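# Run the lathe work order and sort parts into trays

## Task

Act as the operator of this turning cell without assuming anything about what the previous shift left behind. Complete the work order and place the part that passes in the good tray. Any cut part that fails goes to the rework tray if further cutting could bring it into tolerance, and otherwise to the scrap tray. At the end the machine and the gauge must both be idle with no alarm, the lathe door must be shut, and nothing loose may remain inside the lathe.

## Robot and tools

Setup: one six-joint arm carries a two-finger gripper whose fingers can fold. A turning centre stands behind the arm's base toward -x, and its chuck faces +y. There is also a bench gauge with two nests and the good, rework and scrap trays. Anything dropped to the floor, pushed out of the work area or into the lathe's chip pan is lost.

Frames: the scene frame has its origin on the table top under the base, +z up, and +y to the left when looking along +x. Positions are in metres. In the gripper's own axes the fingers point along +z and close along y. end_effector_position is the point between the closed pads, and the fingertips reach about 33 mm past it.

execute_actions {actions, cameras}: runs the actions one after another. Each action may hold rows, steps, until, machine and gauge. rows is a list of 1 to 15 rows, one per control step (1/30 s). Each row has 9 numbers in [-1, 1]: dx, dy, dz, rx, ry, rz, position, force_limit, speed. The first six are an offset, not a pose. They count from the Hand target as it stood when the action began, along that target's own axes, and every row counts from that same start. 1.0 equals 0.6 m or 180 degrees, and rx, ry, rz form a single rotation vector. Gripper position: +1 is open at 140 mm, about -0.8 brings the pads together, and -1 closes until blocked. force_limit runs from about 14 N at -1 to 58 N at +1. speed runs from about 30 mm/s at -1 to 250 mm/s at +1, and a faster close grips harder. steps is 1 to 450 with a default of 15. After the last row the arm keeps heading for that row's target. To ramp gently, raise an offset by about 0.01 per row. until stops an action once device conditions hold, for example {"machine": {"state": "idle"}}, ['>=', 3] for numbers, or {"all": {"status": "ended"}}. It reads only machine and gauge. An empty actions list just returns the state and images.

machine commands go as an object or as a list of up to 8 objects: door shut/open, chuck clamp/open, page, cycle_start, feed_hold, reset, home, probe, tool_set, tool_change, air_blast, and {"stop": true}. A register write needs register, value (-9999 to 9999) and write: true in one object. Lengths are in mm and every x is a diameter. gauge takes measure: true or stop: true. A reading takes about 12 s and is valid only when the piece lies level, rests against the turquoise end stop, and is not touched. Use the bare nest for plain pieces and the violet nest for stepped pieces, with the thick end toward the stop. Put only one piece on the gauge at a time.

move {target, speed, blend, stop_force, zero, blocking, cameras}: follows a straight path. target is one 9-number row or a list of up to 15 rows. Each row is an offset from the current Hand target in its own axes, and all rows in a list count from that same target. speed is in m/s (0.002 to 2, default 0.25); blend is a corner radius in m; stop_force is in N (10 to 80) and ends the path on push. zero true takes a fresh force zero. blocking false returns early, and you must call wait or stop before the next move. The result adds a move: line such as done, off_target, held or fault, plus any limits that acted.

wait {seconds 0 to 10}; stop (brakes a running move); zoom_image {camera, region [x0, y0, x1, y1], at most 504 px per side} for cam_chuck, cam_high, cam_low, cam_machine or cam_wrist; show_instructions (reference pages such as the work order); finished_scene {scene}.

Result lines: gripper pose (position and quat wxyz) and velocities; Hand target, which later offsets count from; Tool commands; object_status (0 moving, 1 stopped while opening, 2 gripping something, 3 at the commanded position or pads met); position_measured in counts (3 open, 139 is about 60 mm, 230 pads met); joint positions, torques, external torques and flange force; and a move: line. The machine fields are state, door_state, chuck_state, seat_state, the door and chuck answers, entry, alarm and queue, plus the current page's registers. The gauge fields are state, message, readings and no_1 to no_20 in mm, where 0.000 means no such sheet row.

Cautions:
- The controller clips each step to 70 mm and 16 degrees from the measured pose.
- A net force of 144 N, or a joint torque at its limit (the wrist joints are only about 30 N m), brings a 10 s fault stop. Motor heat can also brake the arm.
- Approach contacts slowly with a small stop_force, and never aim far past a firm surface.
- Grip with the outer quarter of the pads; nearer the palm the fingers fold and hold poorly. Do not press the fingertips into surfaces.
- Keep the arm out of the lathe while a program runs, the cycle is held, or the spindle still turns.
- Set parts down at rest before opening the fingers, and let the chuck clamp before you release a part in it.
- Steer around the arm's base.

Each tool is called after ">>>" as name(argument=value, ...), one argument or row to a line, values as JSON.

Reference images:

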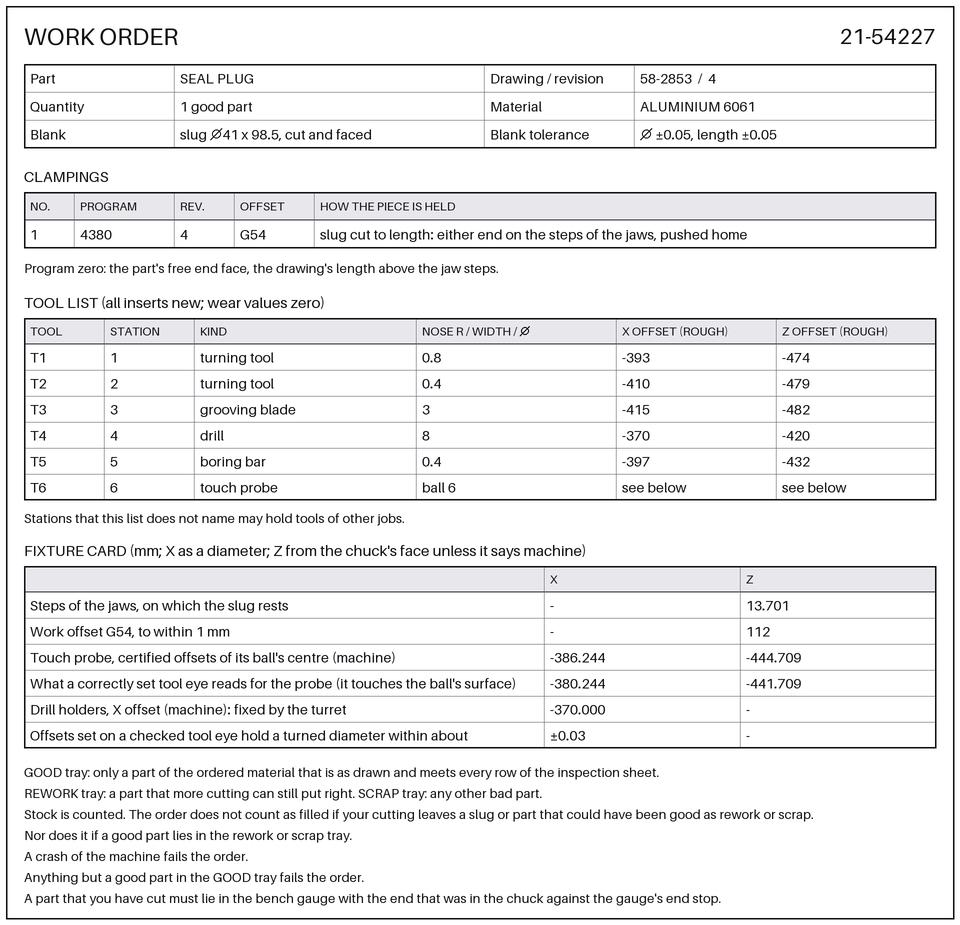

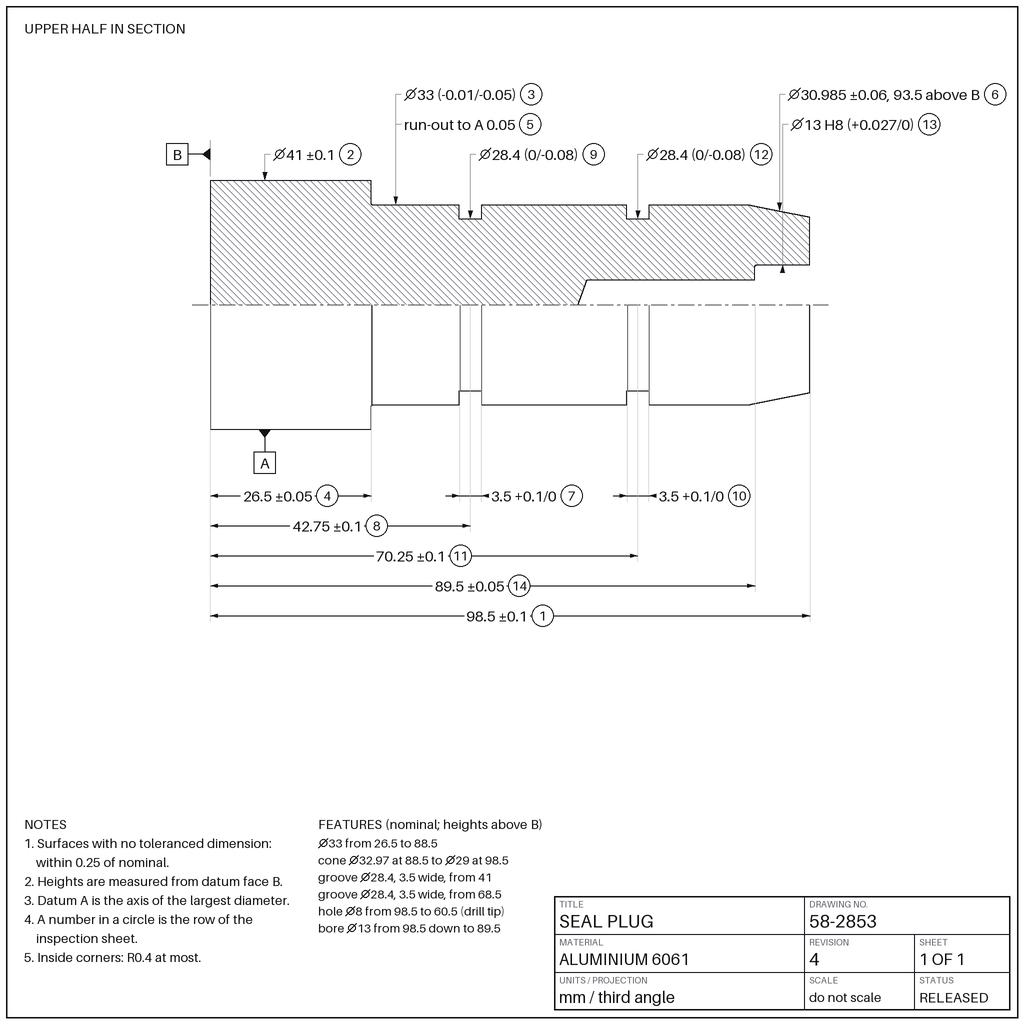

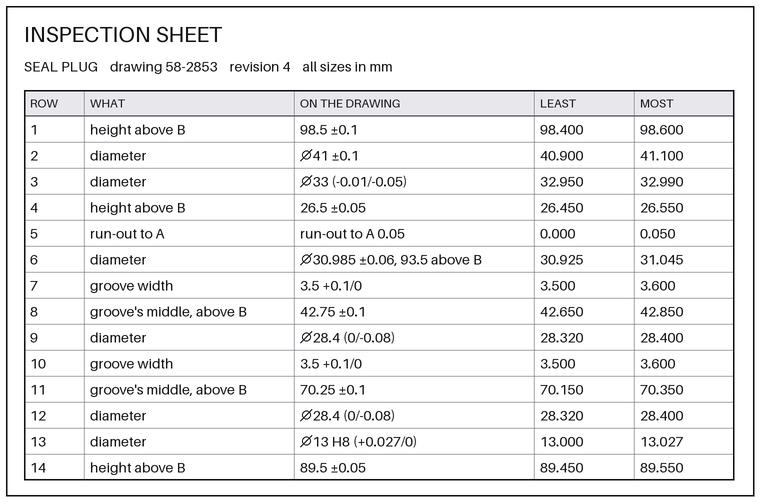

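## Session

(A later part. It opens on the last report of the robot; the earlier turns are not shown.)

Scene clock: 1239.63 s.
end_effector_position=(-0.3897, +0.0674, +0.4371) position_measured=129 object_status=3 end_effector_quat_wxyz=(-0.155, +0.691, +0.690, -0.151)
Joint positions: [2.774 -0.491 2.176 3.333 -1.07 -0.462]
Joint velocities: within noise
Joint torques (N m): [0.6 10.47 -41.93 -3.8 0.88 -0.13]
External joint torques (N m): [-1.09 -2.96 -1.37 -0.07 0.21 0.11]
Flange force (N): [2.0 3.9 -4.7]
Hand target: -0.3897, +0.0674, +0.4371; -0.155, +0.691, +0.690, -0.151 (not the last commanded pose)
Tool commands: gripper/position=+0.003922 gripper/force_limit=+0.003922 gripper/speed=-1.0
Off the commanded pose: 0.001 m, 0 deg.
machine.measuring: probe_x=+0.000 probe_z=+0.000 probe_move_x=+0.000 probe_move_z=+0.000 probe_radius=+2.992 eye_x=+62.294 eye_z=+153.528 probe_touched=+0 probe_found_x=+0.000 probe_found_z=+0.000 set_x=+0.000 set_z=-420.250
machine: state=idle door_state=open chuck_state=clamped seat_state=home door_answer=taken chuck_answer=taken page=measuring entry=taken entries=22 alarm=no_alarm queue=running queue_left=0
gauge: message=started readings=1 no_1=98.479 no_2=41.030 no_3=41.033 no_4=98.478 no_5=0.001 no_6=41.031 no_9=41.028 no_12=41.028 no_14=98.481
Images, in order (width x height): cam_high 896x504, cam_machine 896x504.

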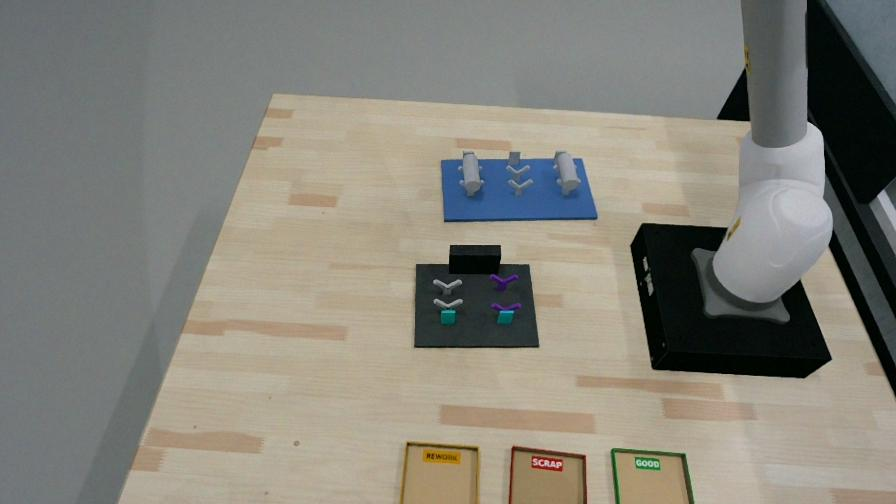

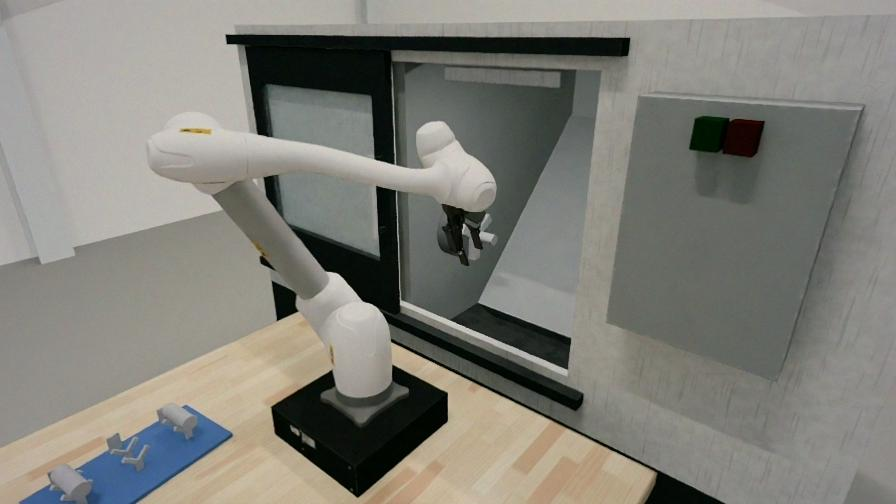

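>>> move(
  target=[0.522, 0.255, -0.1247, 0, 0.1178, 0.252, 0.003922, 0.003922, -1],
  speed=0.4,
  cameras=["cam_machine", "cam_high"],
)

Scene clock: 1246.50 s.
end_effector_position=(-0.2186, +0.3802, +0.4418) position_measured=129 object_status=3 end_effector_quat_wxyz=(-0.206, +0.917, +0.332, -0.073)
Joint positions: [1.949 -0.409 2.128 3.306 -1.024 -0.412]
Joint velocities: within noise
Joint torques (N m): [0.48 2.91 -41.59 -3.95 1.11 -0.22]
External joint torques (N m): [-0.75 -2.98 -1.54 0.05 0 0.2]
Flange force (N): [0.7 2.7 -5.0]
Hand target: -0.2186, +0.3802, +0.4417; -0.206, +0.917, +0.332, -0.073
Off the commanded pose: 0.000 m, 0 deg.
machine.measuring: probe_x=+0.000 probe_z=+0.000 probe_move_x=+0.000 probe_move_z=+0.000 probe_radius=+2.992 eye_x=+62.294 eye_z=+153.528 probe_touched=+0 probe_found_x=+0.000 probe_found_z=+0.000 set_x=+0.000 set_z=-420.250
machine: state=idle door_state=open chuck_state=clamped seat_state=home door_answer=taken chuck_answer=taken page=measuring entry=taken entries=22 alarm=no_alarm queue=done queue_left=0
gauge: message=started readings=1 no_1=98.479 no_2=41.030 no_3=41.033 no_4=98.478 no_5=0.001 no_6=41.031 no_9=41.028 no_12=41.028 no_14=98.481
move: done
Images, in order (width x height): cam_high 896x504, cam_machine 896x504.

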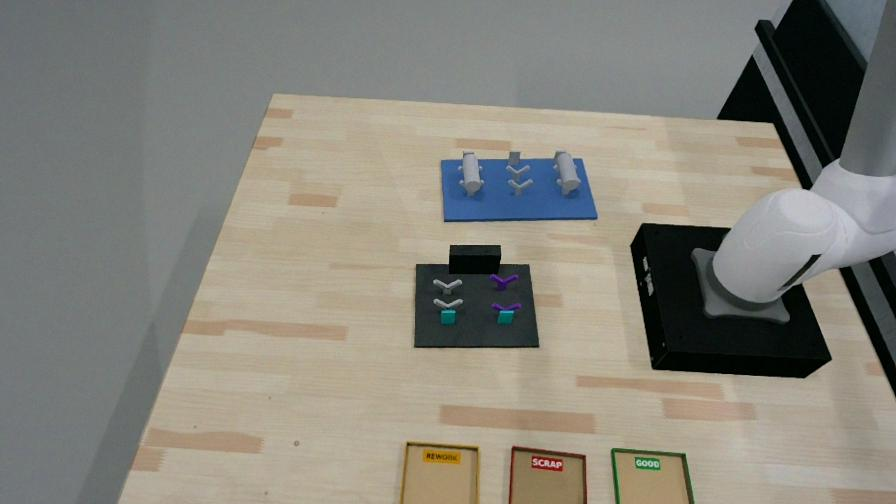

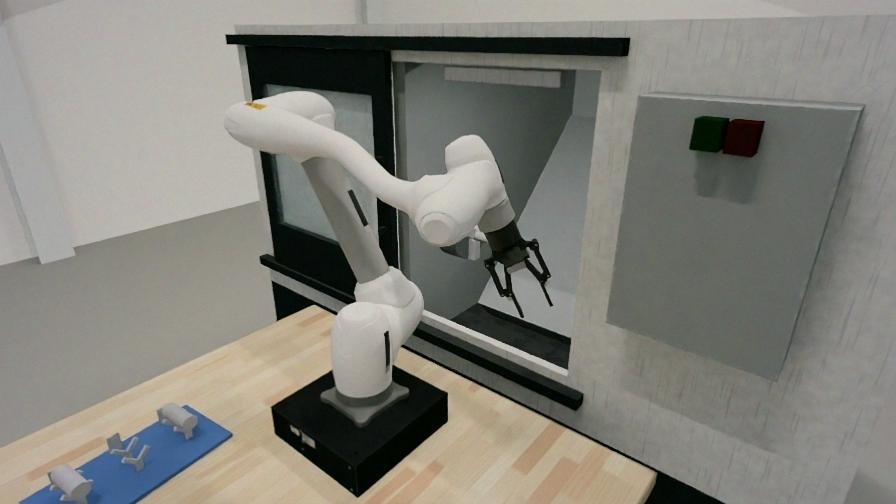

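>>> execute_actions(
  actions=[
    {"machine":{"door":"shut"},"steps":150,"until":{"machine":{"door_state":"shut"}}},
    {"machine":[{"register":"probe_x","value":10,"write":true},{"register":"probe_z","value":125,"write":true},{"register":"probe_move_x","value":0,"write":true},{"register":"probe_move_z","value":-20,"write":true},{"probe":true}],"steps":450,"until":{"machine":{"queue":"done"}}},
  ],
  cameras=["cam_machine"],
)

Scene clock: 1262.27 s.
end_effector_position=(-0.2186, +0.3802, +0.4417) position_measured=129 object_status=3 end_effector_quat_wxyz=(-0.206, +0.917, +0.332, -0.073)
Joint positions: [1.95 -0.409 2.128 3.306 -1.024 -0.412]
Joint velocities: within noise
Joint torques (N m): [0.85 2.94 -41.5 -3.77 0.99 -0.21]
External joint torques (N m): [-1.05 -3.08 -1.6 -0.12 0.12 0.18]
External joint torques at the end of the 1st action: [-0.43 -3.57 -1.39 -0.07 0.19 0.14]
Flange force (N): [1.4 3.0 -5.1]
Flange force at the end of the 1st action (N): [-0.6 3.5 -4.9]
Hand target: -0.2186, +0.3802, +0.4417; -0.206, +0.917, +0.332, -0.073
Tool commands: gripper/position=+0.003922 gripper/force_limit=+0.003922 gripper/speed=-1.0
Off the commanded pose: 0.000 m, 0 deg.
machine.measuring: probe_x=+10.000 probe_z=+125.000 probe_move_x=+0.000 probe_move_z=-20.000 probe_radius=+2.992 eye_x=+62.294 eye_z=+153.528 probe_touched=+1 probe_found_x=+10.000 probe_found_z=+110.986 set_x=+0.000 set_z=-420.250
machine: state=idle door_state=shut chuck_state=clamped seat_state=home door_answer=taken chuck_answer=taken page=measuring entry=taken entries=27 alarm=no_alarm queue=done queue_left=0
gauge: message=started readings=1 no_1=98.479 no_2=41.030 no_3=41.033 no_4=98.478 no_5=0.001 no_6=41.031 no_9=41.028 no_12=41.028 no_14=98.481
Images, in order (width x height): cam_machine 896x504.

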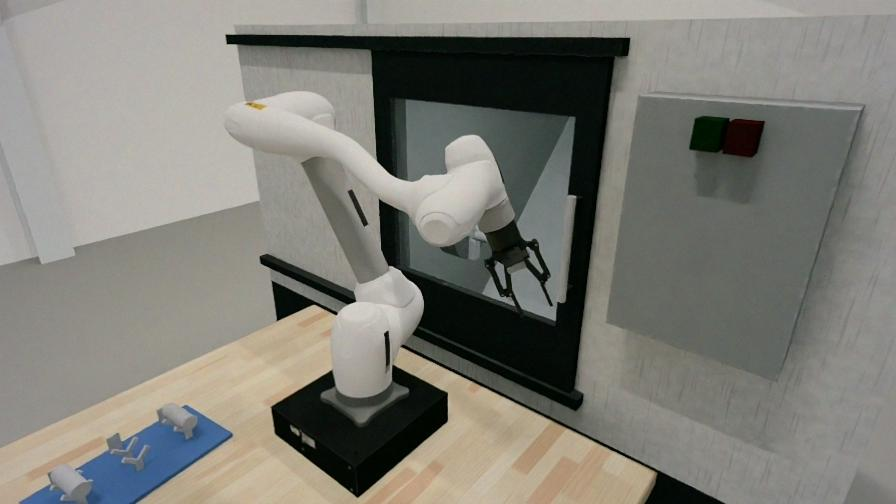

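>>> execute_actions(
  actions=[
    {"machine":{"page":"tools"},"steps":10},
  ],
  cameras=[],
)

Scene clock: 1266.90 s.
end_effector_position=(-0.2186, +0.3802, +0.4417) position_measured=129 object_status=3 end_effector_quat_wxyz=(-0.206, +0.917, +0.332, -0.073)
Joint positions: [1.95 -0.409 2.128 3.306 -1.024 -0.412]
Joint velocities: within noise
Joint torques (N m): [0.05 3.3 -41.53 -3.77 0.95 -0.13]
External joint torques (N m): [-0.3 -3.34 -1.58 -0.12 0.16 0.1]
Flange force (N): [-0.8 2.8 -4.9]
Hand target: -0.2186, +0.3802, +0.4417; -0.206, +0.917, +0.332, -0.073
Tool commands: gripper/position=+0.003922 gripper/force_limit=+0.003922 gripper/speed=-1.0
Off the commanded pose: 0.000 m, 0 deg.
machine.tools: t1_x=-392.918 t1_x_wear=+0.000 t1_z=-473.628 t1_z_wear=+0.000 t1_radius=+0.800 t1_station=+1.000 t2_x=-410.396 t2_x_wear=+0.000 t2_z=-478.674 t2_z_wear=+0.000 t2_radius=+0.400 t2_station=+2.000 t3_x=-415.064 t3_x_wear=+0.000 t3_z=-482.370 t3_z_wear=+0.000 t3_radius=+0.000 t3_station=+3.000 t4_x=-370.000 t4_x_wear=+0.000 t4_z=-420.251 t4_z_wear=+0.000 t4_radius=+0.000 t4_station=+4.000 t5_x=-397.364 t5_x_wear=+0.000 t5_z=-431.678 t5_z_wear=+0.000 t5_radius=+0.400 t5_station=+5.000 t6_x=-386.244 t6_x_wear=+0.000 t6_z=-444.709 t6_z_wear=+0.000 t6_radius=+3.000 t6_station=+6.000
machine: state=idle door_state=shut chuck_state=clamped seat_state=home door_answer=taken chuck_answer=taken page=tools entry=taken entries=27 alarm=no_alarm queue=done queue_left=0
gauge: message=started readings=1 no_1=98.479 no_2=41.030 no_3=41.033 no_4=98.478 no_5=0.001 no_6=41.031 no_9=41.028 no_12=41.028 no_14=98.481
No camera images: "cameras" was empty.

>>> execute_actions(
  actions=[
    {"machine":[{"page":"measuring"},{"register":"probe_x","value":34,"write":true},{"probe":true}],"steps":450,"until":{"machine":{"queue":"done"}}},
    {"steps":5},
    {"machine":[{"register":"probe_x","value":60,"write":true},{"register":"probe_z","value":105,"write":true},{"register":"probe_move_z","value":0,"write":true},{"register":"probe_move_x","value":-25,"write":true},{"probe":true}],"steps":450,"until":{"machine":{"queue":"done"}}},
  ],
  cameras=[],
)

Scene clock: 1304.53 s.
end_effector_position=(-0.2186, +0.3802, +0.4417) position_measured=129 object_status=3 end_effector_quat_wxyz=(-0.206, +0.917, +0.332, -0.073)
Joint positions: [1.95 -0.409 2.128 3.306 -1.024 -0.412]
Joint velocities: within noise
Joint torques (N m): [0.4 2.95 -41.59 -3.79 0.9 -0.12]
External joint torques (N m): [-0.88 -3.04 -1.47 -0.11 0.21 0.1]
External joint torques at the end of the 1st action: [-0.26 -3.17 -1.61 -0.1 0.15 0.1]
External joint torques at the end of the 2nd action: [-0.86 -3.07 -1.28 -0.14 0.12 0.08]
Flange force (N): [1.1 3.1 -4.6]
Flange force at the end of the 1st action (N): [-0.8 2.4 -4.7]
Flange force at the end of the 2nd action (N): [1.1 3.4 -4.6]
Hand target: -0.2186, +0.3802, +0.4417; -0.206, +0.917, +0.332, -0.073
Tool commands: gripper/position=+0.003922 gripper/force_limit=+0.003922 gripper/speed=-1.0
Off the commanded pose: 0.000 m, 0 deg.
machine.measuring: probe_x=+60.000 probe_z=+105.000 probe_move_x=-25.000 probe_move_z=+0.000 probe_radius=+2.992 eye_x=+62.294 eye_z=+153.528 probe_touched=+1 probe_found_x=+41.051 probe_found_z=+105.000 set_x=+0.000 set_z=-420.250
machine: state=idle door_state=shut chuck_state=clamped seat_state=home door_answer=taken chuck_answer=taken page=measuring entry=taken entries=34 alarm=no_alarm queue=done queue_left=0
gauge: message=started readings=1 no_1=98.479 no_2=41.030 no_3=41.033 no_4=98.478 no_5=0.001 no_6=41.031 no_9=41.028 no_12=41.028 no_14=98.481
No camera images: "cameras" was empty.

>>> execute_actions(
  actions=[
    {"machine":[{"register":"probe_z","value":55,"write":true},{"probe":true}],"steps":450,"until":{"machine":{"queue":"done"}}},
  ],
  cameras=[],
)

>>> execute_actions(
  actions=[
    {"machine":[{"register":"probe_x","value":34,"write":true},{"register":"probe_z","value":125,"write":true},{"register":"probe_move_x","value":0,"write":true},{"register":"probe_move_z","value":-20,"write":true},{"probe":true}],"steps":450,"until":{"machine":{"queue":"done"}}},
  ],
  cameras=[],
)

Scene clock: 1313.57 s.
end_effector_position=(-0.2186, +0.3802, +0.4417) position_measured=129 object_status=3 end_effector_quat_wxyz=(-0.206, +0.917, +0.332, -0.073)
Joint positions: [1.95 -0.409 2.128 3.306 -1.024 -0.412]
Joint velocities: within noise
Joint torques (N m): [0.29 3.19 -41.66 -3.76 0.93 -0.09]
External joint torques (N m): [-0.77 -3.23 -1.58 -0.15 0.18 0.07]
Flange force (N): [0.8 3.1 -4.9]
Hand target: -0.2186, +0.3802, +0.4417; -0.206, +0.917, +0.332, -0.073
Tool commands: gripper/position=+0.003922 gripper/force_limit=+0.003922 gripper/speed=-1.0
Off the commanded pose: 0.000 m, 0 deg.
machine.measuring: probe_x=+60.000 probe_z=+55.000 probe_move_x=-25.000 probe_move_z=+0.000 probe_radius=+2.992 eye_x=+62.294 eye_z=+153.528 probe_touched=+1 probe_found_x=+41.039 probe_found_z=+55.000 set_x=+0.000 set_z=-420.250
machine: state=idle door_state=shut chuck_state=clamped seat_state=home door_answer=taken chuck_answer=taken page=measuring entry=taken entries=36 alarm=no_alarm queue=done queue_left=0
gauge: message=started readings=1 no_1=98.479 no_2=41.030 no_3=41.033 no_4=98.478 no_5=0.001 no_6=41.031 no_9=41.028 no_12=41.028 no_14=98.481
No camera images: "cameras" was empty.

Scene clock: 1320.33 s.
end_effector_position=(-0.2186, +0.3802, +0.4417) position_measured=129 object_status=3 end_effector_quat_wxyz=(-0.206, +0.917, +0.332, -0.073)
Joint positions: [1.95 -0.409 2.128 3.306 -1.024 -0.412]
Joint velocities: within noise
Joint torques (N m): [0.57 2.78 -41.65 -3.83 0.98 -0.12]
External joint torques (N m): [-1.11 -2.78 -1.41 -0.07 0.13 0.1]
Flange force (N): [2.0 3.0 -4.6]
Hand target: -0.2186, +0.3802, +0.4417; -0.206, +0.917, +0.332, -0.073
Tool commands: gripper/position=+0.003922 gripper/force_limit=+0.003922 gripper/speed=-1.0
Off the commanded pose: 0.000 m, 0 deg.
machine.measuring: probe_x=+34.000 probe_z=+125.000 probe_move_x=+0.000 probe_move_z=-20.000 probe_radius=+2.992 eye_x=+62.294 eye_z=+153.528 probe_touched=+1 probe_found_x=+34.000 probe_found_z=+110.984 set_x=+0.000 set_z=-420.250
machine: state=idle door_state=shut chuck_state=clamped seat_state=home door_answer=taken chuck_answer=taken page=measuring entry=taken entries=41 alarm=no_alarm queue=done queue_left=0
gauge: message=started readings=1 no_1=98.479 no_2=41.030 no_3=41.033 no_4=98.478 no_5=0.001 no_6=41.031 no_9=41.028 no_12=41.028 no_14=98.481
No camera images: "cameras" was empty.

>>> execute_actions(
  actions=[
    {"machine":[{"register":"g54_z","value":111.006,"write":true},{"register":"t2_x_wear","value":0.05,"write":true},{"register":"t5_x_wear","value":-0.05,"write":true},{"page":"tools","home":true}],"steps":300,"until":{"machine":{"queue":"done"}}},
  ],
  cameras=[],
)

>>> execute_actions(
  actions=[
    {"machine":{"page":"work_offsets"},"steps":5},
  ],
  cameras=[],
)

>>> execute_actions(
  actions=[
    {"machine":{"page":"program"},"steps":5},
  ],
  cameras=[],
)

Scene clock: 1416.10 s.
end_effector_position=(-0.2186, +0.3802, +0.4417) position_measured=129 object_status=3 end_effector_quat_wxyz=(-0.206, +0.917, +0.332, -0.073)
Joint positions: [1.95 -0.409 2.128 3.306 -1.024 -0.412]
Joint velocities: within noise
Joint torques (N m): [0.75 3.3 -41.33 -3.79 0.91 -0.16]
External joint torques (N m): [-1.27 -3.31 -1.95 -0.13 0.21 0.14]
Flange force (N): [2.2 3.1 -5.6]
Hand target: -0.2186, +0.3802, +0.4417; -0.206, +0.917, +0.332, -0.073
Tool commands: gripper/position=+0.003922 gripper/force_limit=+0.003922 gripper/speed=-1.0
Off the commanded pose: 0.000 m, 0 deg.
machine.tools: t1_x=-392.918 t1_x_wear=+0.000 t1_z=-473.628 t1_z_wear=+0.000 t1_radius=+0.800 t1_station=+1.000 t2_x=-410.396 t2_x_wear=+0.050 t2_z=-478.674 t2_z_wear=+0.000 t2_radius=+0.400 t2_station=+2.000 t3_x=-415.064 t3_x_wear=+0.000 t3_z=-482.370 t3_z_wear=+0.000 t3_radius=+0.000 t3_station=+3.000 t4_x=-370.000 t4_x_wear=+0.000 t4_z=-420.251 t4_z_wear=+0.000 t4_radius=+0.000 t4_station=+4.000 t5_x=-397.364 t5_x_wear=-0.050 t5_z=-431.678 t5_z_wear=+0.000 t5_radius=+0.400 t5_station=+5.000 t6_x=-386.244 t6_x_wear=+0.000 t6_z=-444.709 t6_z_wear=+0.000 t6_radius=+3.000 t6_station=+6.000
machine: state=idle door_state=shut chuck_state=clamped seat_state=home door_answer=taken chuck_answer=taken page=tools entry=taken entries=45 alarm=no_alarm queue=done queue_left=0
gauge: message=started readings=1 no_1=98.479 no_2=41.030 no_3=41.033 no_4=98.478 no_5=0.001 no_6=41.031 no_9=41.028 no_12=41.028 no_14=98.481
No camera images: "cameras" was empty.

Scene clock: 1416.47 s.
end_effector_position=(-0.2186, +0.3802, +0.4417) position_measured=129 object_status=3 end_effector_quat_wxyz=(-0.206, +0.917, +0.332, -0.073)
Joint positions: [1.95 -0.409 2.128 3.306 -1.024 -0.412]
Joint velocities: within noise
Joint torques (N m): [0.69 2.95 -41.58 -3.77 0.98 -0.12]
External joint torques (N m): [-1.02 -3.06 -1.65 -0.14 0.14 0.1]
Flange force (N): [1.6 3.0 -5.1]
Hand target: -0.2186, +0.3802, +0.4417; -0.206, +0.917, +0.332, -0.073
Tool commands: gripper/position=+0.003922 gripper/force_limit=+0.003922 gripper/speed=-1.0
Off the commanded pose: 0.000 m, 0 deg.
machine.work_offsets: g54_z=+111.006 g55_z=+0.000
machine: state=idle door_state=shut chuck_state=clamped seat_state=home door_answer=taken chuck_answer=taken page=work_offsets entry=taken entries=45 alarm=no_alarm queue=done queue_left=0
gauge: message=started readings=1 no_1=98.479 no_2=41.030 no_3=41.033 no_4=98.478 no_5=0.001 no_6=41.031 no_9=41.028 no_12=41.028 no_14=98.481
No camera images: "cameras" was empty.

Scene clock: 1416.83 s.
end_effector_position=(-0.2186, +0.3802, +0.4417) position_measured=129 object_status=3 end_effector_quat_wxyz=(-0.206, +0.917, +0.332, -0.073)
Joint positions: [1.95 -0.409 2.128 3.306 -1.024 -0.412]
Joint velocities: within noise
Joint torques (N m): [0.22 2.88 -41.51 -3.76 0.89 -0.18]
External joint torques (N m): [-0.58 -2.79 -1.39 -0.12 0.21 0.16]
Flange force (N): [0.1 2.4 -4.2]
Hand target: -0.2186, +0.3802, +0.4417; -0.206, +0.917, +0.332, -0.073
Tool commands: gripper/position=+0.003922 gripper/force_limit=+0.003922 gripper/speed=-1.0
Off the commanded pose: 0.000 m, 0 deg.
machine.program: program=+4380 tool_call=+6 tool_in_place=+6 program_revision=+4 program_offset=+54 load_peak=+0 stored1_number=+4627 stored1_revision=+2 stored2_number=+1130 stored2_revision=+3 stored3_number=+4380 stored3_revision=+4 stored4_number=+0 stored4_revision=+0 cycles=+0
machine: state=idle door_state=shut chuck_state=clamped seat_state=home door_answer=taken chuck_answer=taken page=program entry=taken entries=45 alarm=no_alarm queue=done queue_left=0
gauge: message=started readings=1 no_1=98.479 no_2=41.030 no_3=41.033 no_4=98.478 no_5=0.001 no_6=41.031 no_9=41.028 no_12=41.028 no_14=98.481
No camera images: "cameras" was empty.

>>> execute_actions(
  actions=[
    {"machine":{"cycle_start":true},"steps":450,"until":{"machine":{"state":["!=","running"]}}},
  ],
  cameras=["cam_chuck"],
)

Scene clock: 1420.87 s.
end_effector_position=(-0.2186, +0.3802, +0.4417) position_measured=129 object_status=3 end_effector_quat_wxyz=(-0.206, +0.917, +0.332, -0.073)
Joint positions: [1.95 -0.409 2.128 3.306 -1.024 -0.412]
Joint velocities: within noise
Joint torques (N m): [0.31 3.27 -41.57 -3.86 0.95 -0.18]
External joint torques (N m): [-0.61 -3.31 -1.39 -0.02 0.15 0.16]
Flange force (N): [0.1 3.3 -4.8]
Hand target: -0.2186, +0.3802, +0.4417; -0.206, +0.917, +0.332, -0.073
Tool commands: gripper/position=+0.003922 gripper/force_limit=+0.003922 gripper/speed=-1.0
Off the commanded pose: 0.000 m, 0 deg.
machine.program: program=+4380 tool_call=+6 tool_in_place=+0 program_revision=+4 program_offset=+54 load_peak=+0 stored1_number=+4627 stored1_revision=+2 stored2_number=+1130 stored2_revision=+3 stored3_number=+4380 stored3_revision=+4 stored4_number=+0 stored4_revision=+0 cycles=+0
machine: state=running door_state=shut chuck_state=clamped seat_state=home door_answer=taken chuck_answer=taken page=program entry=taken entries=46 alarm=no_alarm queue=running queue_left=0
gauge: message=started readings=1 no_1=98.479 no_2=41.030 no_3=41.033 no_4=98.478 no_5=0.001 no_6=41.031 no_9=41.028 no_12=41.028 no_14=98.481
Images, in order (width x height): cam_chuck 896x504.

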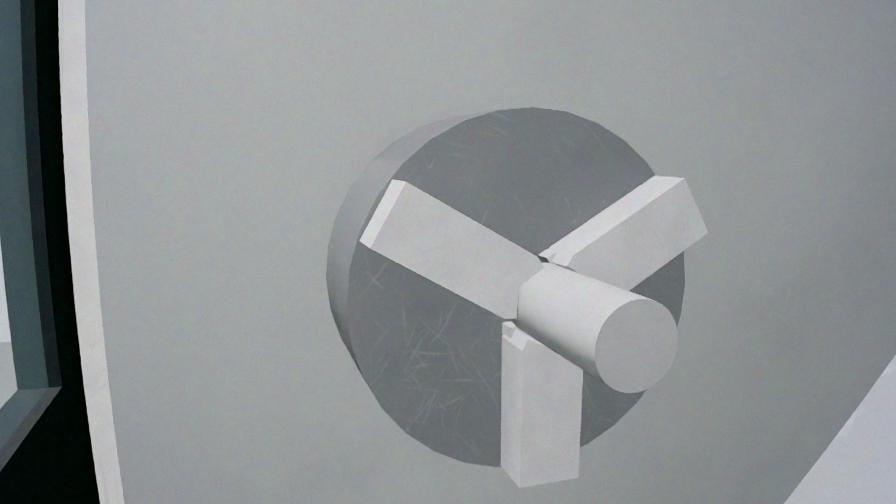

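>>> execute_actions(
  actions=[
    {"steps":450,"until":{"machine":{"state":["!=","running"]}}},
  ],
  cameras=["cam_chuck"],
)

Scene clock: 1438.07 s.
end_effector_position=(-0.2186, +0.3802, +0.4417) position_measured=129 object_status=3 end_effector_quat_wxyz=(-0.206, +0.917, +0.332, -0.073)
Joint positions: [1.95 -0.409 2.128 3.306 -1.024 -0.412]
Joint velocities: within noise
Joint torques (N m): [-0.02 3.02 -41.59 -3.89 0.92 -0.13]
External joint torques (N m): [-0.31 -3.12 -1.64 -0.02 0.2 0.1]
Flange force (N): [-0.5 2.4 -4.7]
Hand target: -0.2186, +0.3802, +0.4417; -0.206, +0.917, +0.332, -0.073
Tool commands: gripper/position=+0.003922 gripper/force_limit=+0.003922 gripper/speed=-1.0
Off the commanded pose: 0.000 m, 0 deg.
machine.program: program=+4380 tool_call=+6 tool_in_place=+1 program_revision=+4 program_offset=+54 load_peak=+9 stored1_number=+4627 stored1_revision=+2 stored2_number=+1130 stored2_revision=+3 stored3_number=+4380 stored3_revision=+4 stored4_number=+0 stored4_revision=+0 cycles=+0
machine: state=running door_state=shut chuck_state=clamped seat_state=home door_answer=taken chuck_answer=taken page=program entry=taken entries=46 alarm=no_alarm queue=running queue_left=0
gauge: message=started readings=1 no_1=98.479 no_2=41.030 no_3=41.033 no_4=98.478 no_5=0.001 no_6=41.031 no_9=41.028 no_12=41.028 no_14=98.481
Images, in order (width x height): cam_chuck 896x504.

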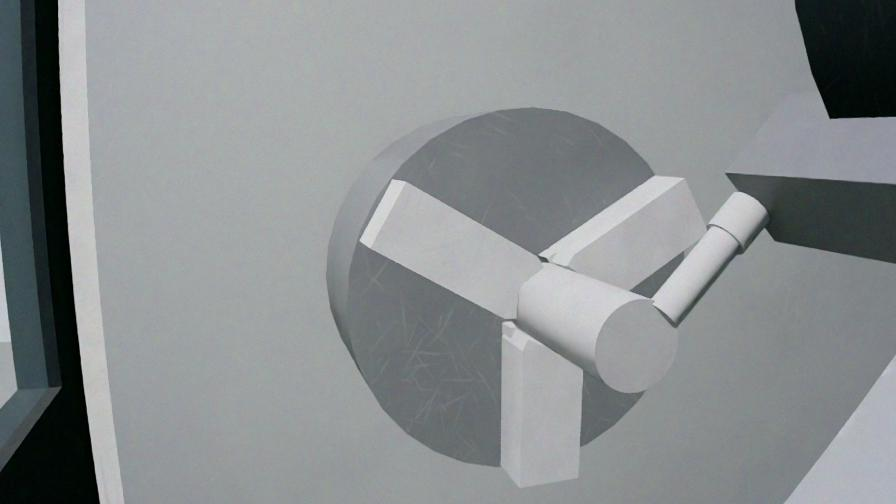

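>>> execute_actions(
  actions=[
    {"steps":450,"until":{"machine":{"state":["!=","running"]}}},
    {"steps":450,"until":{"machine":{"state":["!=","running"]}}},
    {"steps":450,"until":{"machine":{"state":["!=","running"]}}},
    {"steps":450,"until":{"machine":{"state":["!=","running"]}}},
  ],
  cameras=["cam_chuck"],
)

Scene clock: 1500.90 s.
end_effector_position=(-0.2186, +0.3802, +0.4417) position_measured=129 object_status=3 end_effector_quat_wxyz=(-0.206, +0.917, +0.332, -0.073)
Joint positions: [1.95 -0.409 2.128 3.306 -1.024 -0.412]
Joint velocities: within noise
Joint torques (N m): [0.85 2.73 -41.63 -3.76 0.94 -0.14]
External joint torques (N m): [-1.25 -2.77 -1.59 -0.15 0.18 0.12]
External joint torques at the end of the 1st action: [-1.55 -3.39 -1.41 -0.09 0.16 0.1]
External joint torques at the end of the 2nd action: [-0.56 -3.54 -1.46 -0.1 0.17 0.1]
External joint torques at the end of the 3rd action: [-1.12 -2.91 -1.65 -0.1 0.14 0.12]
Flange force (N): [2.3 2.8 -4.7]
Flange force at the end of the 1st action (N): [3.0 4.4 -5.3]
Flange force at the end of the 2nd action (N): [-0.1 3.5 -5.1]
Flange force at the end of the 3rd action (N): [2.0 2.8 -4.9]
Hand target: -0.2186, +0.3802, +0.4417; -0.206, +0.917, +0.332, -0.073
Tool commands: gripper/position=+0.003922 gripper/force_limit=+0.003922 gripper/speed=-1.0
Off the commanded pose: 0.000 m, 0 deg.
machine.program: program=+4380 tool_call=+6 tool_in_place=+3 program_revision=+4 program_offset=+54 load_peak=+9 stored1_number=+4627 stored1_revision=+2 stored2_number=+1130 stored2_revision=+3 stored3_number=+4380 stored3_revision=+4 stored4_number=+0 stored4_revision=+0 cycles=+0
machine: state=running door_state=shut chuck_state=clamped seat_state=home door_answer=taken chuck_answer=taken page=program entry=taken entries=46 alarm=no_alarm queue=running queue_left=0
gauge: message=started readings=1 no_1=98.479 no_2=41.030 no_3=41.033 no_4=98.478 no_5=0.001 no_6=41.031 no_9=41.028 no_12=41.028 no_14=98.481
Images, in order (width x height): cam_chuck 896x504.

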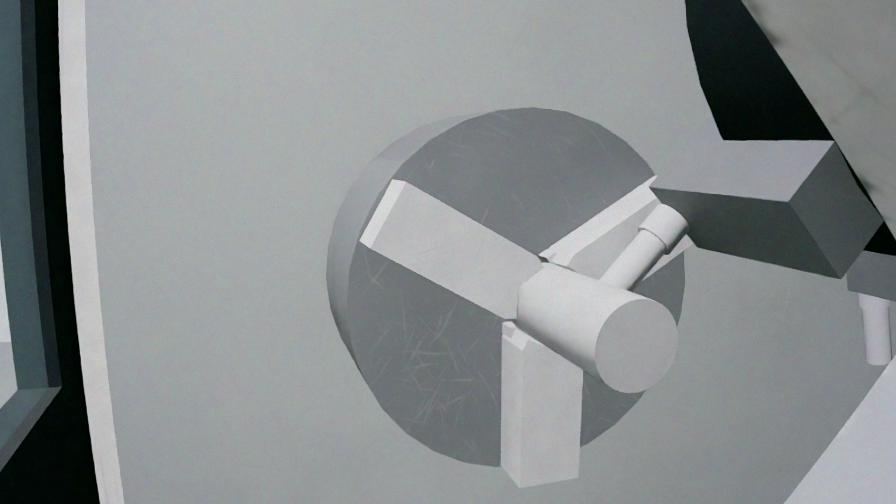

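>>> execute_actions(
  actions=[
    {"steps":450,"until":{"machine":{"state":["!=","running"]}}},
    {"steps":450,"until":{"machine":{"state":["!=","running"]}}},
    {"steps":450,"until":{"machine":{"state":["!=","running"]}}},
    {"steps":450,"until":{"machine":{"state":["!=","running"]}}},
    {"steps":450,"until":{"machine":{"state":["!=","running"]}}},
    {"steps":450,"until":{"machine":{"state":["!=","running"]}}},
  ],
  cameras=["cam_chuck"],
)

Scene clock: 1534.83 s.
end_effector_position=(-0.2186, +0.3802, +0.4417) position_measured=129 object_status=3 end_effector_quat_wxyz=(-0.206, +0.917, +0.332, -0.073)
Joint positions: [1.95 -0.409 2.128 3.306 -1.024 -0.412]
Joint velocities: within noise
Joint torques (N m): [0.12 2.77 -41.58 -3.81 0.93 -0.21]
External joint torques (N m): [-0.5 -2.75 -1.43 -0.08 0.18 0.19]
External joint torques at the end of the 2nd action: [-1.25 -3.02 -1.75 -0.12 0.23 0.12]
External joint torques at the end of the 3rd action: [-0.7 -2.64 -1.47 -0.07 0.15 0.1]
External joint torques at the end of the 4th action: [-0.4 -2.59 -1.78 -0.08 0.19 0.15]
External joint torques at the end of the 5th action: [-0.63 -2.96 -1.8 -0.13 0.22 0.1]
Flange force (N): [-0.2 2.2 -4.2]
Flange force at the end of the 2nd action (N): [2.2 2.9 -5.0]
Flange force at the end of the 3rd action (N): [0.8 2.3 -4.3]
Flange force at the end of the 4th action (N): [-0.2 1.3 -4.3]
Flange force at the end of the 5th action (N): [0.5 2.2 -4.8]
Hand target: -0.2186, +0.3802, +0.4417; -0.206, +0.917, +0.332, -0.073
Tool commands: gripper/position=+0.003922 gripper/force_limit=+0.003922 gripper/speed=-1.0
Off the commanded pose: 0.000 m, 0 deg.
machine.program: program=+4380 tool_call=+6 tool_in_place=+5 program_revision=+4 program_offset=+54 load_peak=+9 stored1_number=+4627 stored1_revision=+2 stored2_number=+1130 stored2_revision=+3 stored3_number=+4380 stored3_revision=+4 stored4_number=+0 stored4_revision=+0 cycles=+1
machine: state=busy door_state=shut chuck_state=clamped seat_state=home door_answer=taken chuck_answer=taken page=program entry=taken entries=46 alarm=no_alarm queue=running queue_left=0
gauge: message=started readings=1 no_1=98.479 no_2=41.030 no_3=41.033 no_4=98.478 no_5=0.001 no_6=41.031 no_9=41.028 no_12=41.028 no_14=98.481
Images, in order (width x height): cam_chuck 896x504.

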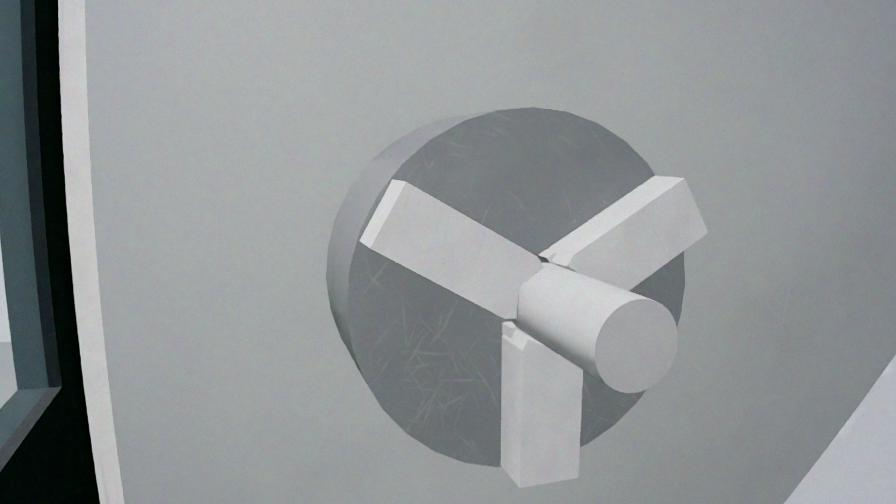

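>>> execute_actions(
  actions=[
    {"steps":200,"until":{"machine":{"queue":"done"}}},
  ],
  cameras=["cam_chuck"],
)

Scene clock: 1537.57 s.
end_effector_position=(-0.2186, +0.3802, +0.4417) position_measured=129 object_status=3 end_effector_quat_wxyz=(-0.206, +0.917, +0.332, -0.073)
Joint positions: [1.95 -0.409 2.128 3.306 -1.024 -0.412]
Joint velocities: within noise
Joint torques (N m): [0.51 2.85 -41.64 -3.82 0.94 -0.18]
External joint torques (N m): [-0.83 -2.93 -1.54 -0.09 0.18 0.16]
Flange force (N): [0.9 2.7 -4.6]
Hand target: -0.2186, +0.3802, +0.4417; -0.206, +0.917, +0.332, -0.073
Tool commands: gripper/position=+0.003922 gripper/force_limit=+0.003922 gripper/speed=-1.0
Off the commanded pose: 0.000 m, 0 deg.
machine.program: program=+4380 tool_call=+6 tool_in_place=+5 program_revision=+4 program_offset=+54 load_peak=+9 stored1_number=+4627 stored1_revision=+2 stored2_number=+1130 stored2_revision=+3 stored3_number=+4380 stored3_revision=+4 stored4_number=+0 stored4_revision=+0 cycles=+1
machine: state=done door_state=shut chuck_state=clamped seat_state=home door_answer=taken chuck_answer=taken page=program entry=taken entries=46 alarm=no_alarm queue=done queue_left=0
gauge: message=started readings=1 no_1=98.479 no_2=41.030 no_3=41.033 no_4=98.478 no_5=0.001 no_6=41.031 no_9=41.028 no_12=41.028 no_14=98.481
Images, in order (width x height): cam_chuck 896x504.

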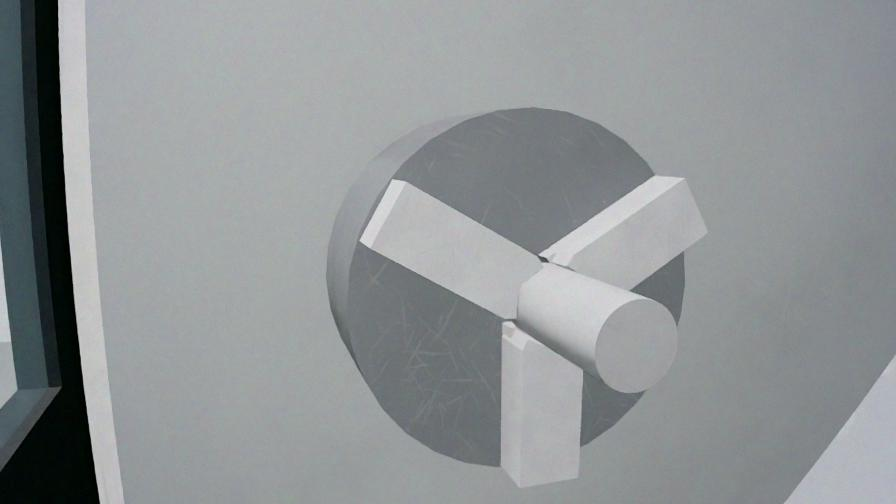

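>>> zoom_image(
  camera="cam_chuck",
  region=[480, 220, 720, 420],
)

Scaled by 2.100.

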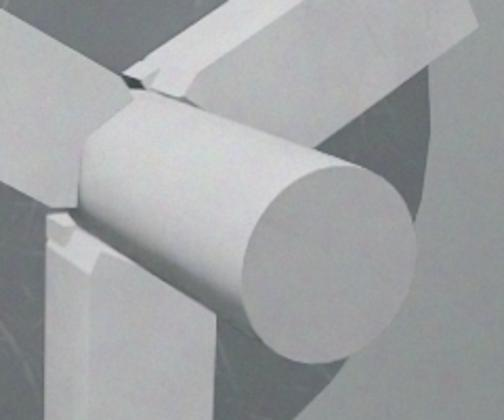

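>>> execute_actions(
  actions=[
    {"machine":[{"page":"measuring","home":true},{"register":"tool_call","value":6,"write":true},{"tool_change":true},{"register":"probe_x","value":60,"write":true},{"register":"probe_z","value":69,"write":true},{"register":"probe_move_z","value":0,"write":true},{"register":"probe_move_x","value":-30,"write":true},{"probe":true}],"steps":450,"until":{"machine":{"queue":"done"}}},
  ],
  cameras=["cam_chuck"],
)

Scene clock: 1557.47 s.
end_effector_position=(-0.2186, +0.3802, +0.4417) position_measured=129 object_status=3 end_effector_quat_wxyz=(-0.206, +0.917, +0.332, -0.073)
Joint positions: [1.95 -0.409 2.128 3.306 -1.024 -0.412]
Joint velocities: within noise
Joint torques (N m): [0.45 2.53 -41.63 -3.92 0.93 -0.15]
External joint torques (N m): [-0.76 -2.52 -1.33 0.04 0.17 0.13]
Flange force (N): [1.1 2.4 -4.0]
Hand target: -0.2186, +0.3802, +0.4417; -0.206, +0.917, +0.332, -0.073
Tool commands: gripper/position=+0.003922 gripper/force_limit=+0.003922 gripper/speed=-1.0
Off the commanded pose: 0.000 m, 0 deg.
machine.measuring: probe_x=+60.000 probe_z=+69.000 probe_move_x=-30.000 probe_move_z=+0.000 probe_radius=+2.992 eye_x=+62.294 eye_z=+153.528 probe_touched=+1 probe_found_x=+33.015 probe_found_z=+69.000 set_x=+0.000 set_z=-420.250
machine: state=done door_state=shut chuck_state=clamped seat_state=home door_answer=taken chuck_answer=taken page=measuring entry=taken entries=54 alarm=no_alarm queue=done queue_left=0
gauge: message=started readings=1 no_1=98.479 no_2=41.030 no_3=41.033 no_4=98.478 no_5=0.001 no_6=41.031 no_9=41.028 no_12=41.028 no_14=98.481
Images, in order (width x height): cam_chuck 896x504.

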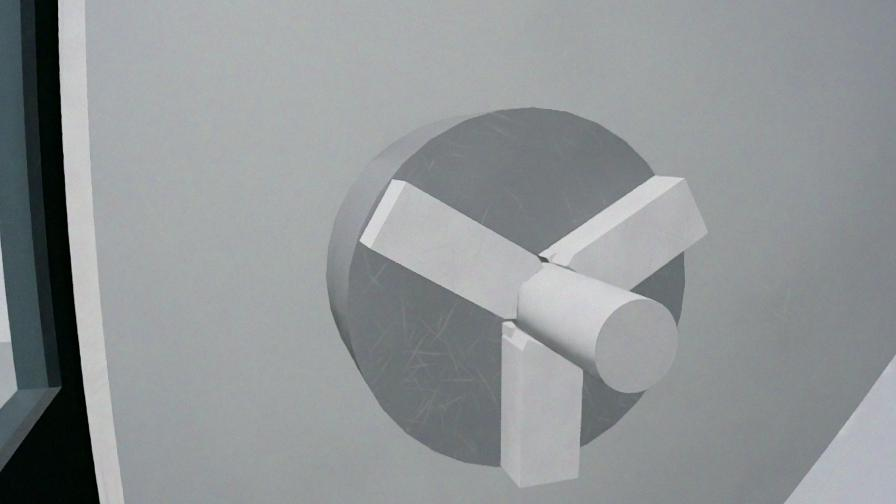

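>>> execute_actions(
  actions=[
    {"machine":[{"register":"probe_x","value":0,"write":true},{"register":"probe_z","value":106.5,"write":true},{"register":"probe_move_x","value":20,"write":true},{"probe":true}],"steps":450,"until":{"machine":{"queue":"done"}}},
  ],
  cameras=[],
)

>>> execute_actions(
  actions=[
    {"machine":[{"register":"probe_x","value":60,"write":true},{"register":"probe_z","value":49,"write":true},{"register":"probe_move_x","value":-30,"write":true},{"probe":true}],"steps":450,"until":{"machine":{"queue":"done"}}},
  ],
  cameras=[],
)

>>> execute_actions(
  actions=[
    {"machine":[{"register":"probe_x","value":39.6,"write":true},{"register":"probe_z","value":47,"write":true},{"register":"probe_move_x","value":0,"write":true},{"register":"probe_move_z","value":-12,"write":true},{"probe":true}],"steps":450,"until":{"machine":{"queue":"done"}}},
  ],
  cameras=[],
)

Scene clock: 1586.20 s.
end_effector_position=(-0.2186, +0.3802, +0.4417) position_measured=129 object_status=3 end_effector_quat_wxyz=(-0.206, +0.917, +0.332, -0.073)
Joint positions: [1.95 -0.409 2.128 3.306 -1.024 -0.412]
Joint velocities: within noise
Joint torques (N m): [0.45 2.77 -41.45 -3.84 0.94 -0.09]
External joint torques (N m): [-0.8 -2.83 -1.53 -0.05 0.16 0.07]
Flange force (N): [1.2 2.6 -4.5]
Hand target: -0.2186, +0.3802, +0.4417; -0.206, +0.917, +0.332, -0.073
Tool commands: gripper/position=+0.003922 gripper/force_limit=+0.003922 gripper/speed=-1.0
Off the commanded pose: 0.000 m, 0 deg.
machine.measuring: probe_x=+0.000 probe_z=+106.500 probe_move_x=+20.000 probe_move_z=+0.000 probe_radius=+2.992 eye_x=+62.294 eye_z=+153.528 probe_touched=+0 probe_found_x=+0.000 probe_found_z=+0.000 set_x=+0.000 set_z=-420.250
machine: state=alarm door_state=shut chuck_state=clamped seat_state=home door_answer=taken chuck_answer=taken page=measuring entry=taken entries=58 alarm=probe_obstructed queue=dropped queue_left=0
gauge: message=started readings=1 no_1=98.479 no_2=41.030 no_3=41.033 no_4=98.478 no_5=0.001 no_6=41.031 no_9=41.028 no_12=41.028 no_14=98.481
No camera images: "cameras" was empty.

Scene clock: 1601.40 s.
end_effector_position=(-0.2186, +0.3802, +0.4417) position_measured=129 object_status=3 end_effector_quat_wxyz=(-0.206, +0.917, +0.332, -0.073)
Joint positions: [1.95 -0.409 2.128 3.306 -1.024 -0.412]
Joint velocities: within noise
Joint torques (N m): [0.26 3.12 -41.71 -3.8 0.98 -0.17]
External joint torques (N m): [-0.57 -3.16 -1.38 -0.1 0.13 0.15]
Flange force (N): [0.0 3.0 -4.7]
Hand target: -0.2186, +0.3802, +0.4417; -0.206, +0.917, +0.332, -0.073
Tool commands: gripper/position=+0.003922 gripper/force_limit=+0.003922 gripper/speed=-1.0
Off the commanded pose: 0.000 m, 0 deg.
machine.measuring: probe_x=+60.000 probe_z=+49.000 probe_move_x=-30.000 probe_move_z=+0.000 probe_radius=+2.992 eye_x=+62.294 eye_z=+153.528 probe_touched=+0 probe_found_x=+0.000 probe_found_z=+0.000 set_x=+0.000 set_z=-420.250
machine: state=alarm door_state=shut chuck_state=clamped seat_state=home door_answer=taken chuck_answer=taken page=measuring entry=refused_alarm entries=62 alarm=probe_obstructed queue=dropped queue_left=0
gauge: message=started readings=1 no_1=98.479 no_2=41.030 no_3=41.033 no_4=98.478 no_5=0.001 no_6=41.031 no_9=41.028 no_12=41.028 no_14=98.481
No camera images: "cameras" was empty.

Scene clock: 1616.60 s.
end_effector_position=(-0.2186, +0.3802, +0.4417) position_measured=129 object_status=3 end_effector_quat_wxyz=(-0.206, +0.917, +0.332, -0.073)
Joint positions: [1.95 -0.409 2.128 3.306 -1.024 -0.412]
Joint velocities: within noise
Joint torques (N m): [0.53 2.45 -41.87 -3.82 0.93 -0.21]
External joint torques (N m): [-0.96 -2.44 -1.25 -0.09 0.18 0.19]
Flange force (N): [1.3 2.5 -3.9]
Hand target: -0.2186, +0.3802, +0.4417; -0.206, +0.917, +0.332, -0.073
Tool commands: gripper/position=+0.003922 gripper/force_limit=+0.003922 gripper/speed=-1.0
Off the commanded pose: 0.000 m, 0 deg.
machine.measuring: probe_x=+39.600 probe_z=+47.000 probe_move_x=+0.000 probe_move_z=-12.000 probe_radius=+2.992 eye_x=+62.294 eye_z=+153.528 probe_touched=+0 probe_found_x=+0.000 probe_found_z=+0.000 set_x=+0.000 set_z=-420.250
machine: state=alarm door_state=shut chuck_state=clamped seat_state=home door_answer=taken chuck_answer=taken page=measuring entry=refused_alarm entries=67 alarm=probe_obstructed queue=dropped queue_left=0
gauge: message=started readings=1 no_1=98.479 no_2=41.030 no_3=41.033 no_4=98.478 no_5=0.001 no_6=41.031 no_9=41.028 no_12=41.028 no_14=98.481
No camera images: "cameras" was empty.

>>> execute_actions(
  actions=[
    {"machine":{"page":"position"},"steps":5},
  ],
  cameras=["cam_chuck"],
)

Scene clock: 1620.47 s.
end_effector_position=(-0.2186, +0.3802, +0.4417) position_measured=129 object_status=3 end_effector_quat_wxyz=(-0.206, +0.917, +0.332, -0.073)
Joint positions: [1.95 -0.409 2.128 3.306 -1.024 -0.412]
Joint velocities: within noise
Joint torques (N m): [0.45 3.53 -41.67 -3.73 0.92 -0.1]
External joint torques (N m): [-0.8 -3.56 -1.35 -0.16 0.18 0.08]
Flange force (N): [0.6 4.0 -5.1]
Hand target: -0.2186, +0.3802, +0.4417; -0.206, +0.917, +0.332, -0.073
Tool commands: gripper/position=+0.003922 gripper/force_limit=+0.003922 gripper/speed=-1.0
Off the commanded pose: 0.000 m, 0 deg.
machine.position: pos_x=-349.301 pos_z=-338.209
machine: state=alarm door_state=shut chuck_state=clamped seat_state=home door_answer=taken chuck_answer=taken page=position entry=refused_alarm entries=67 alarm=probe_obstructed queue=done queue_left=0
gauge: message=started readings=1 no_1=98.479 no_2=41.030 no_3=41.033 no_4=98.478 no_5=0.001 no_6=41.031 no_9=41.028 no_12=41.028 no_14=98.481
Images, in order (width x height): cam_chuck 896x504.

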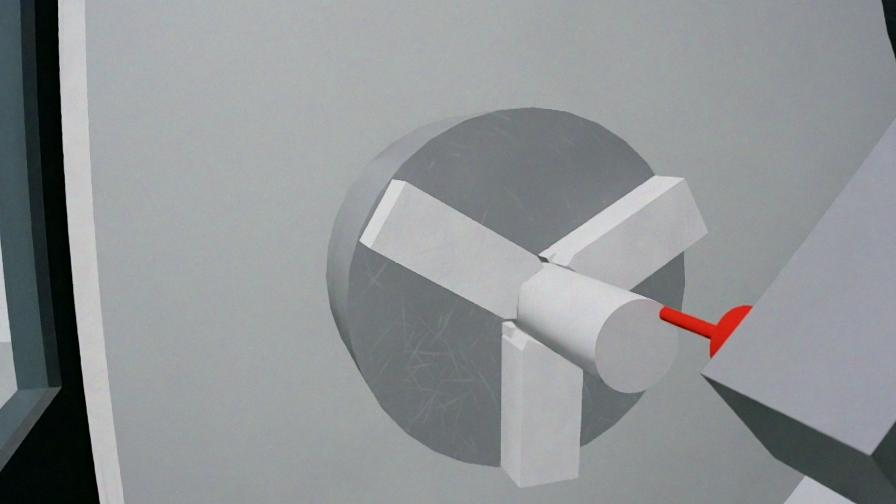

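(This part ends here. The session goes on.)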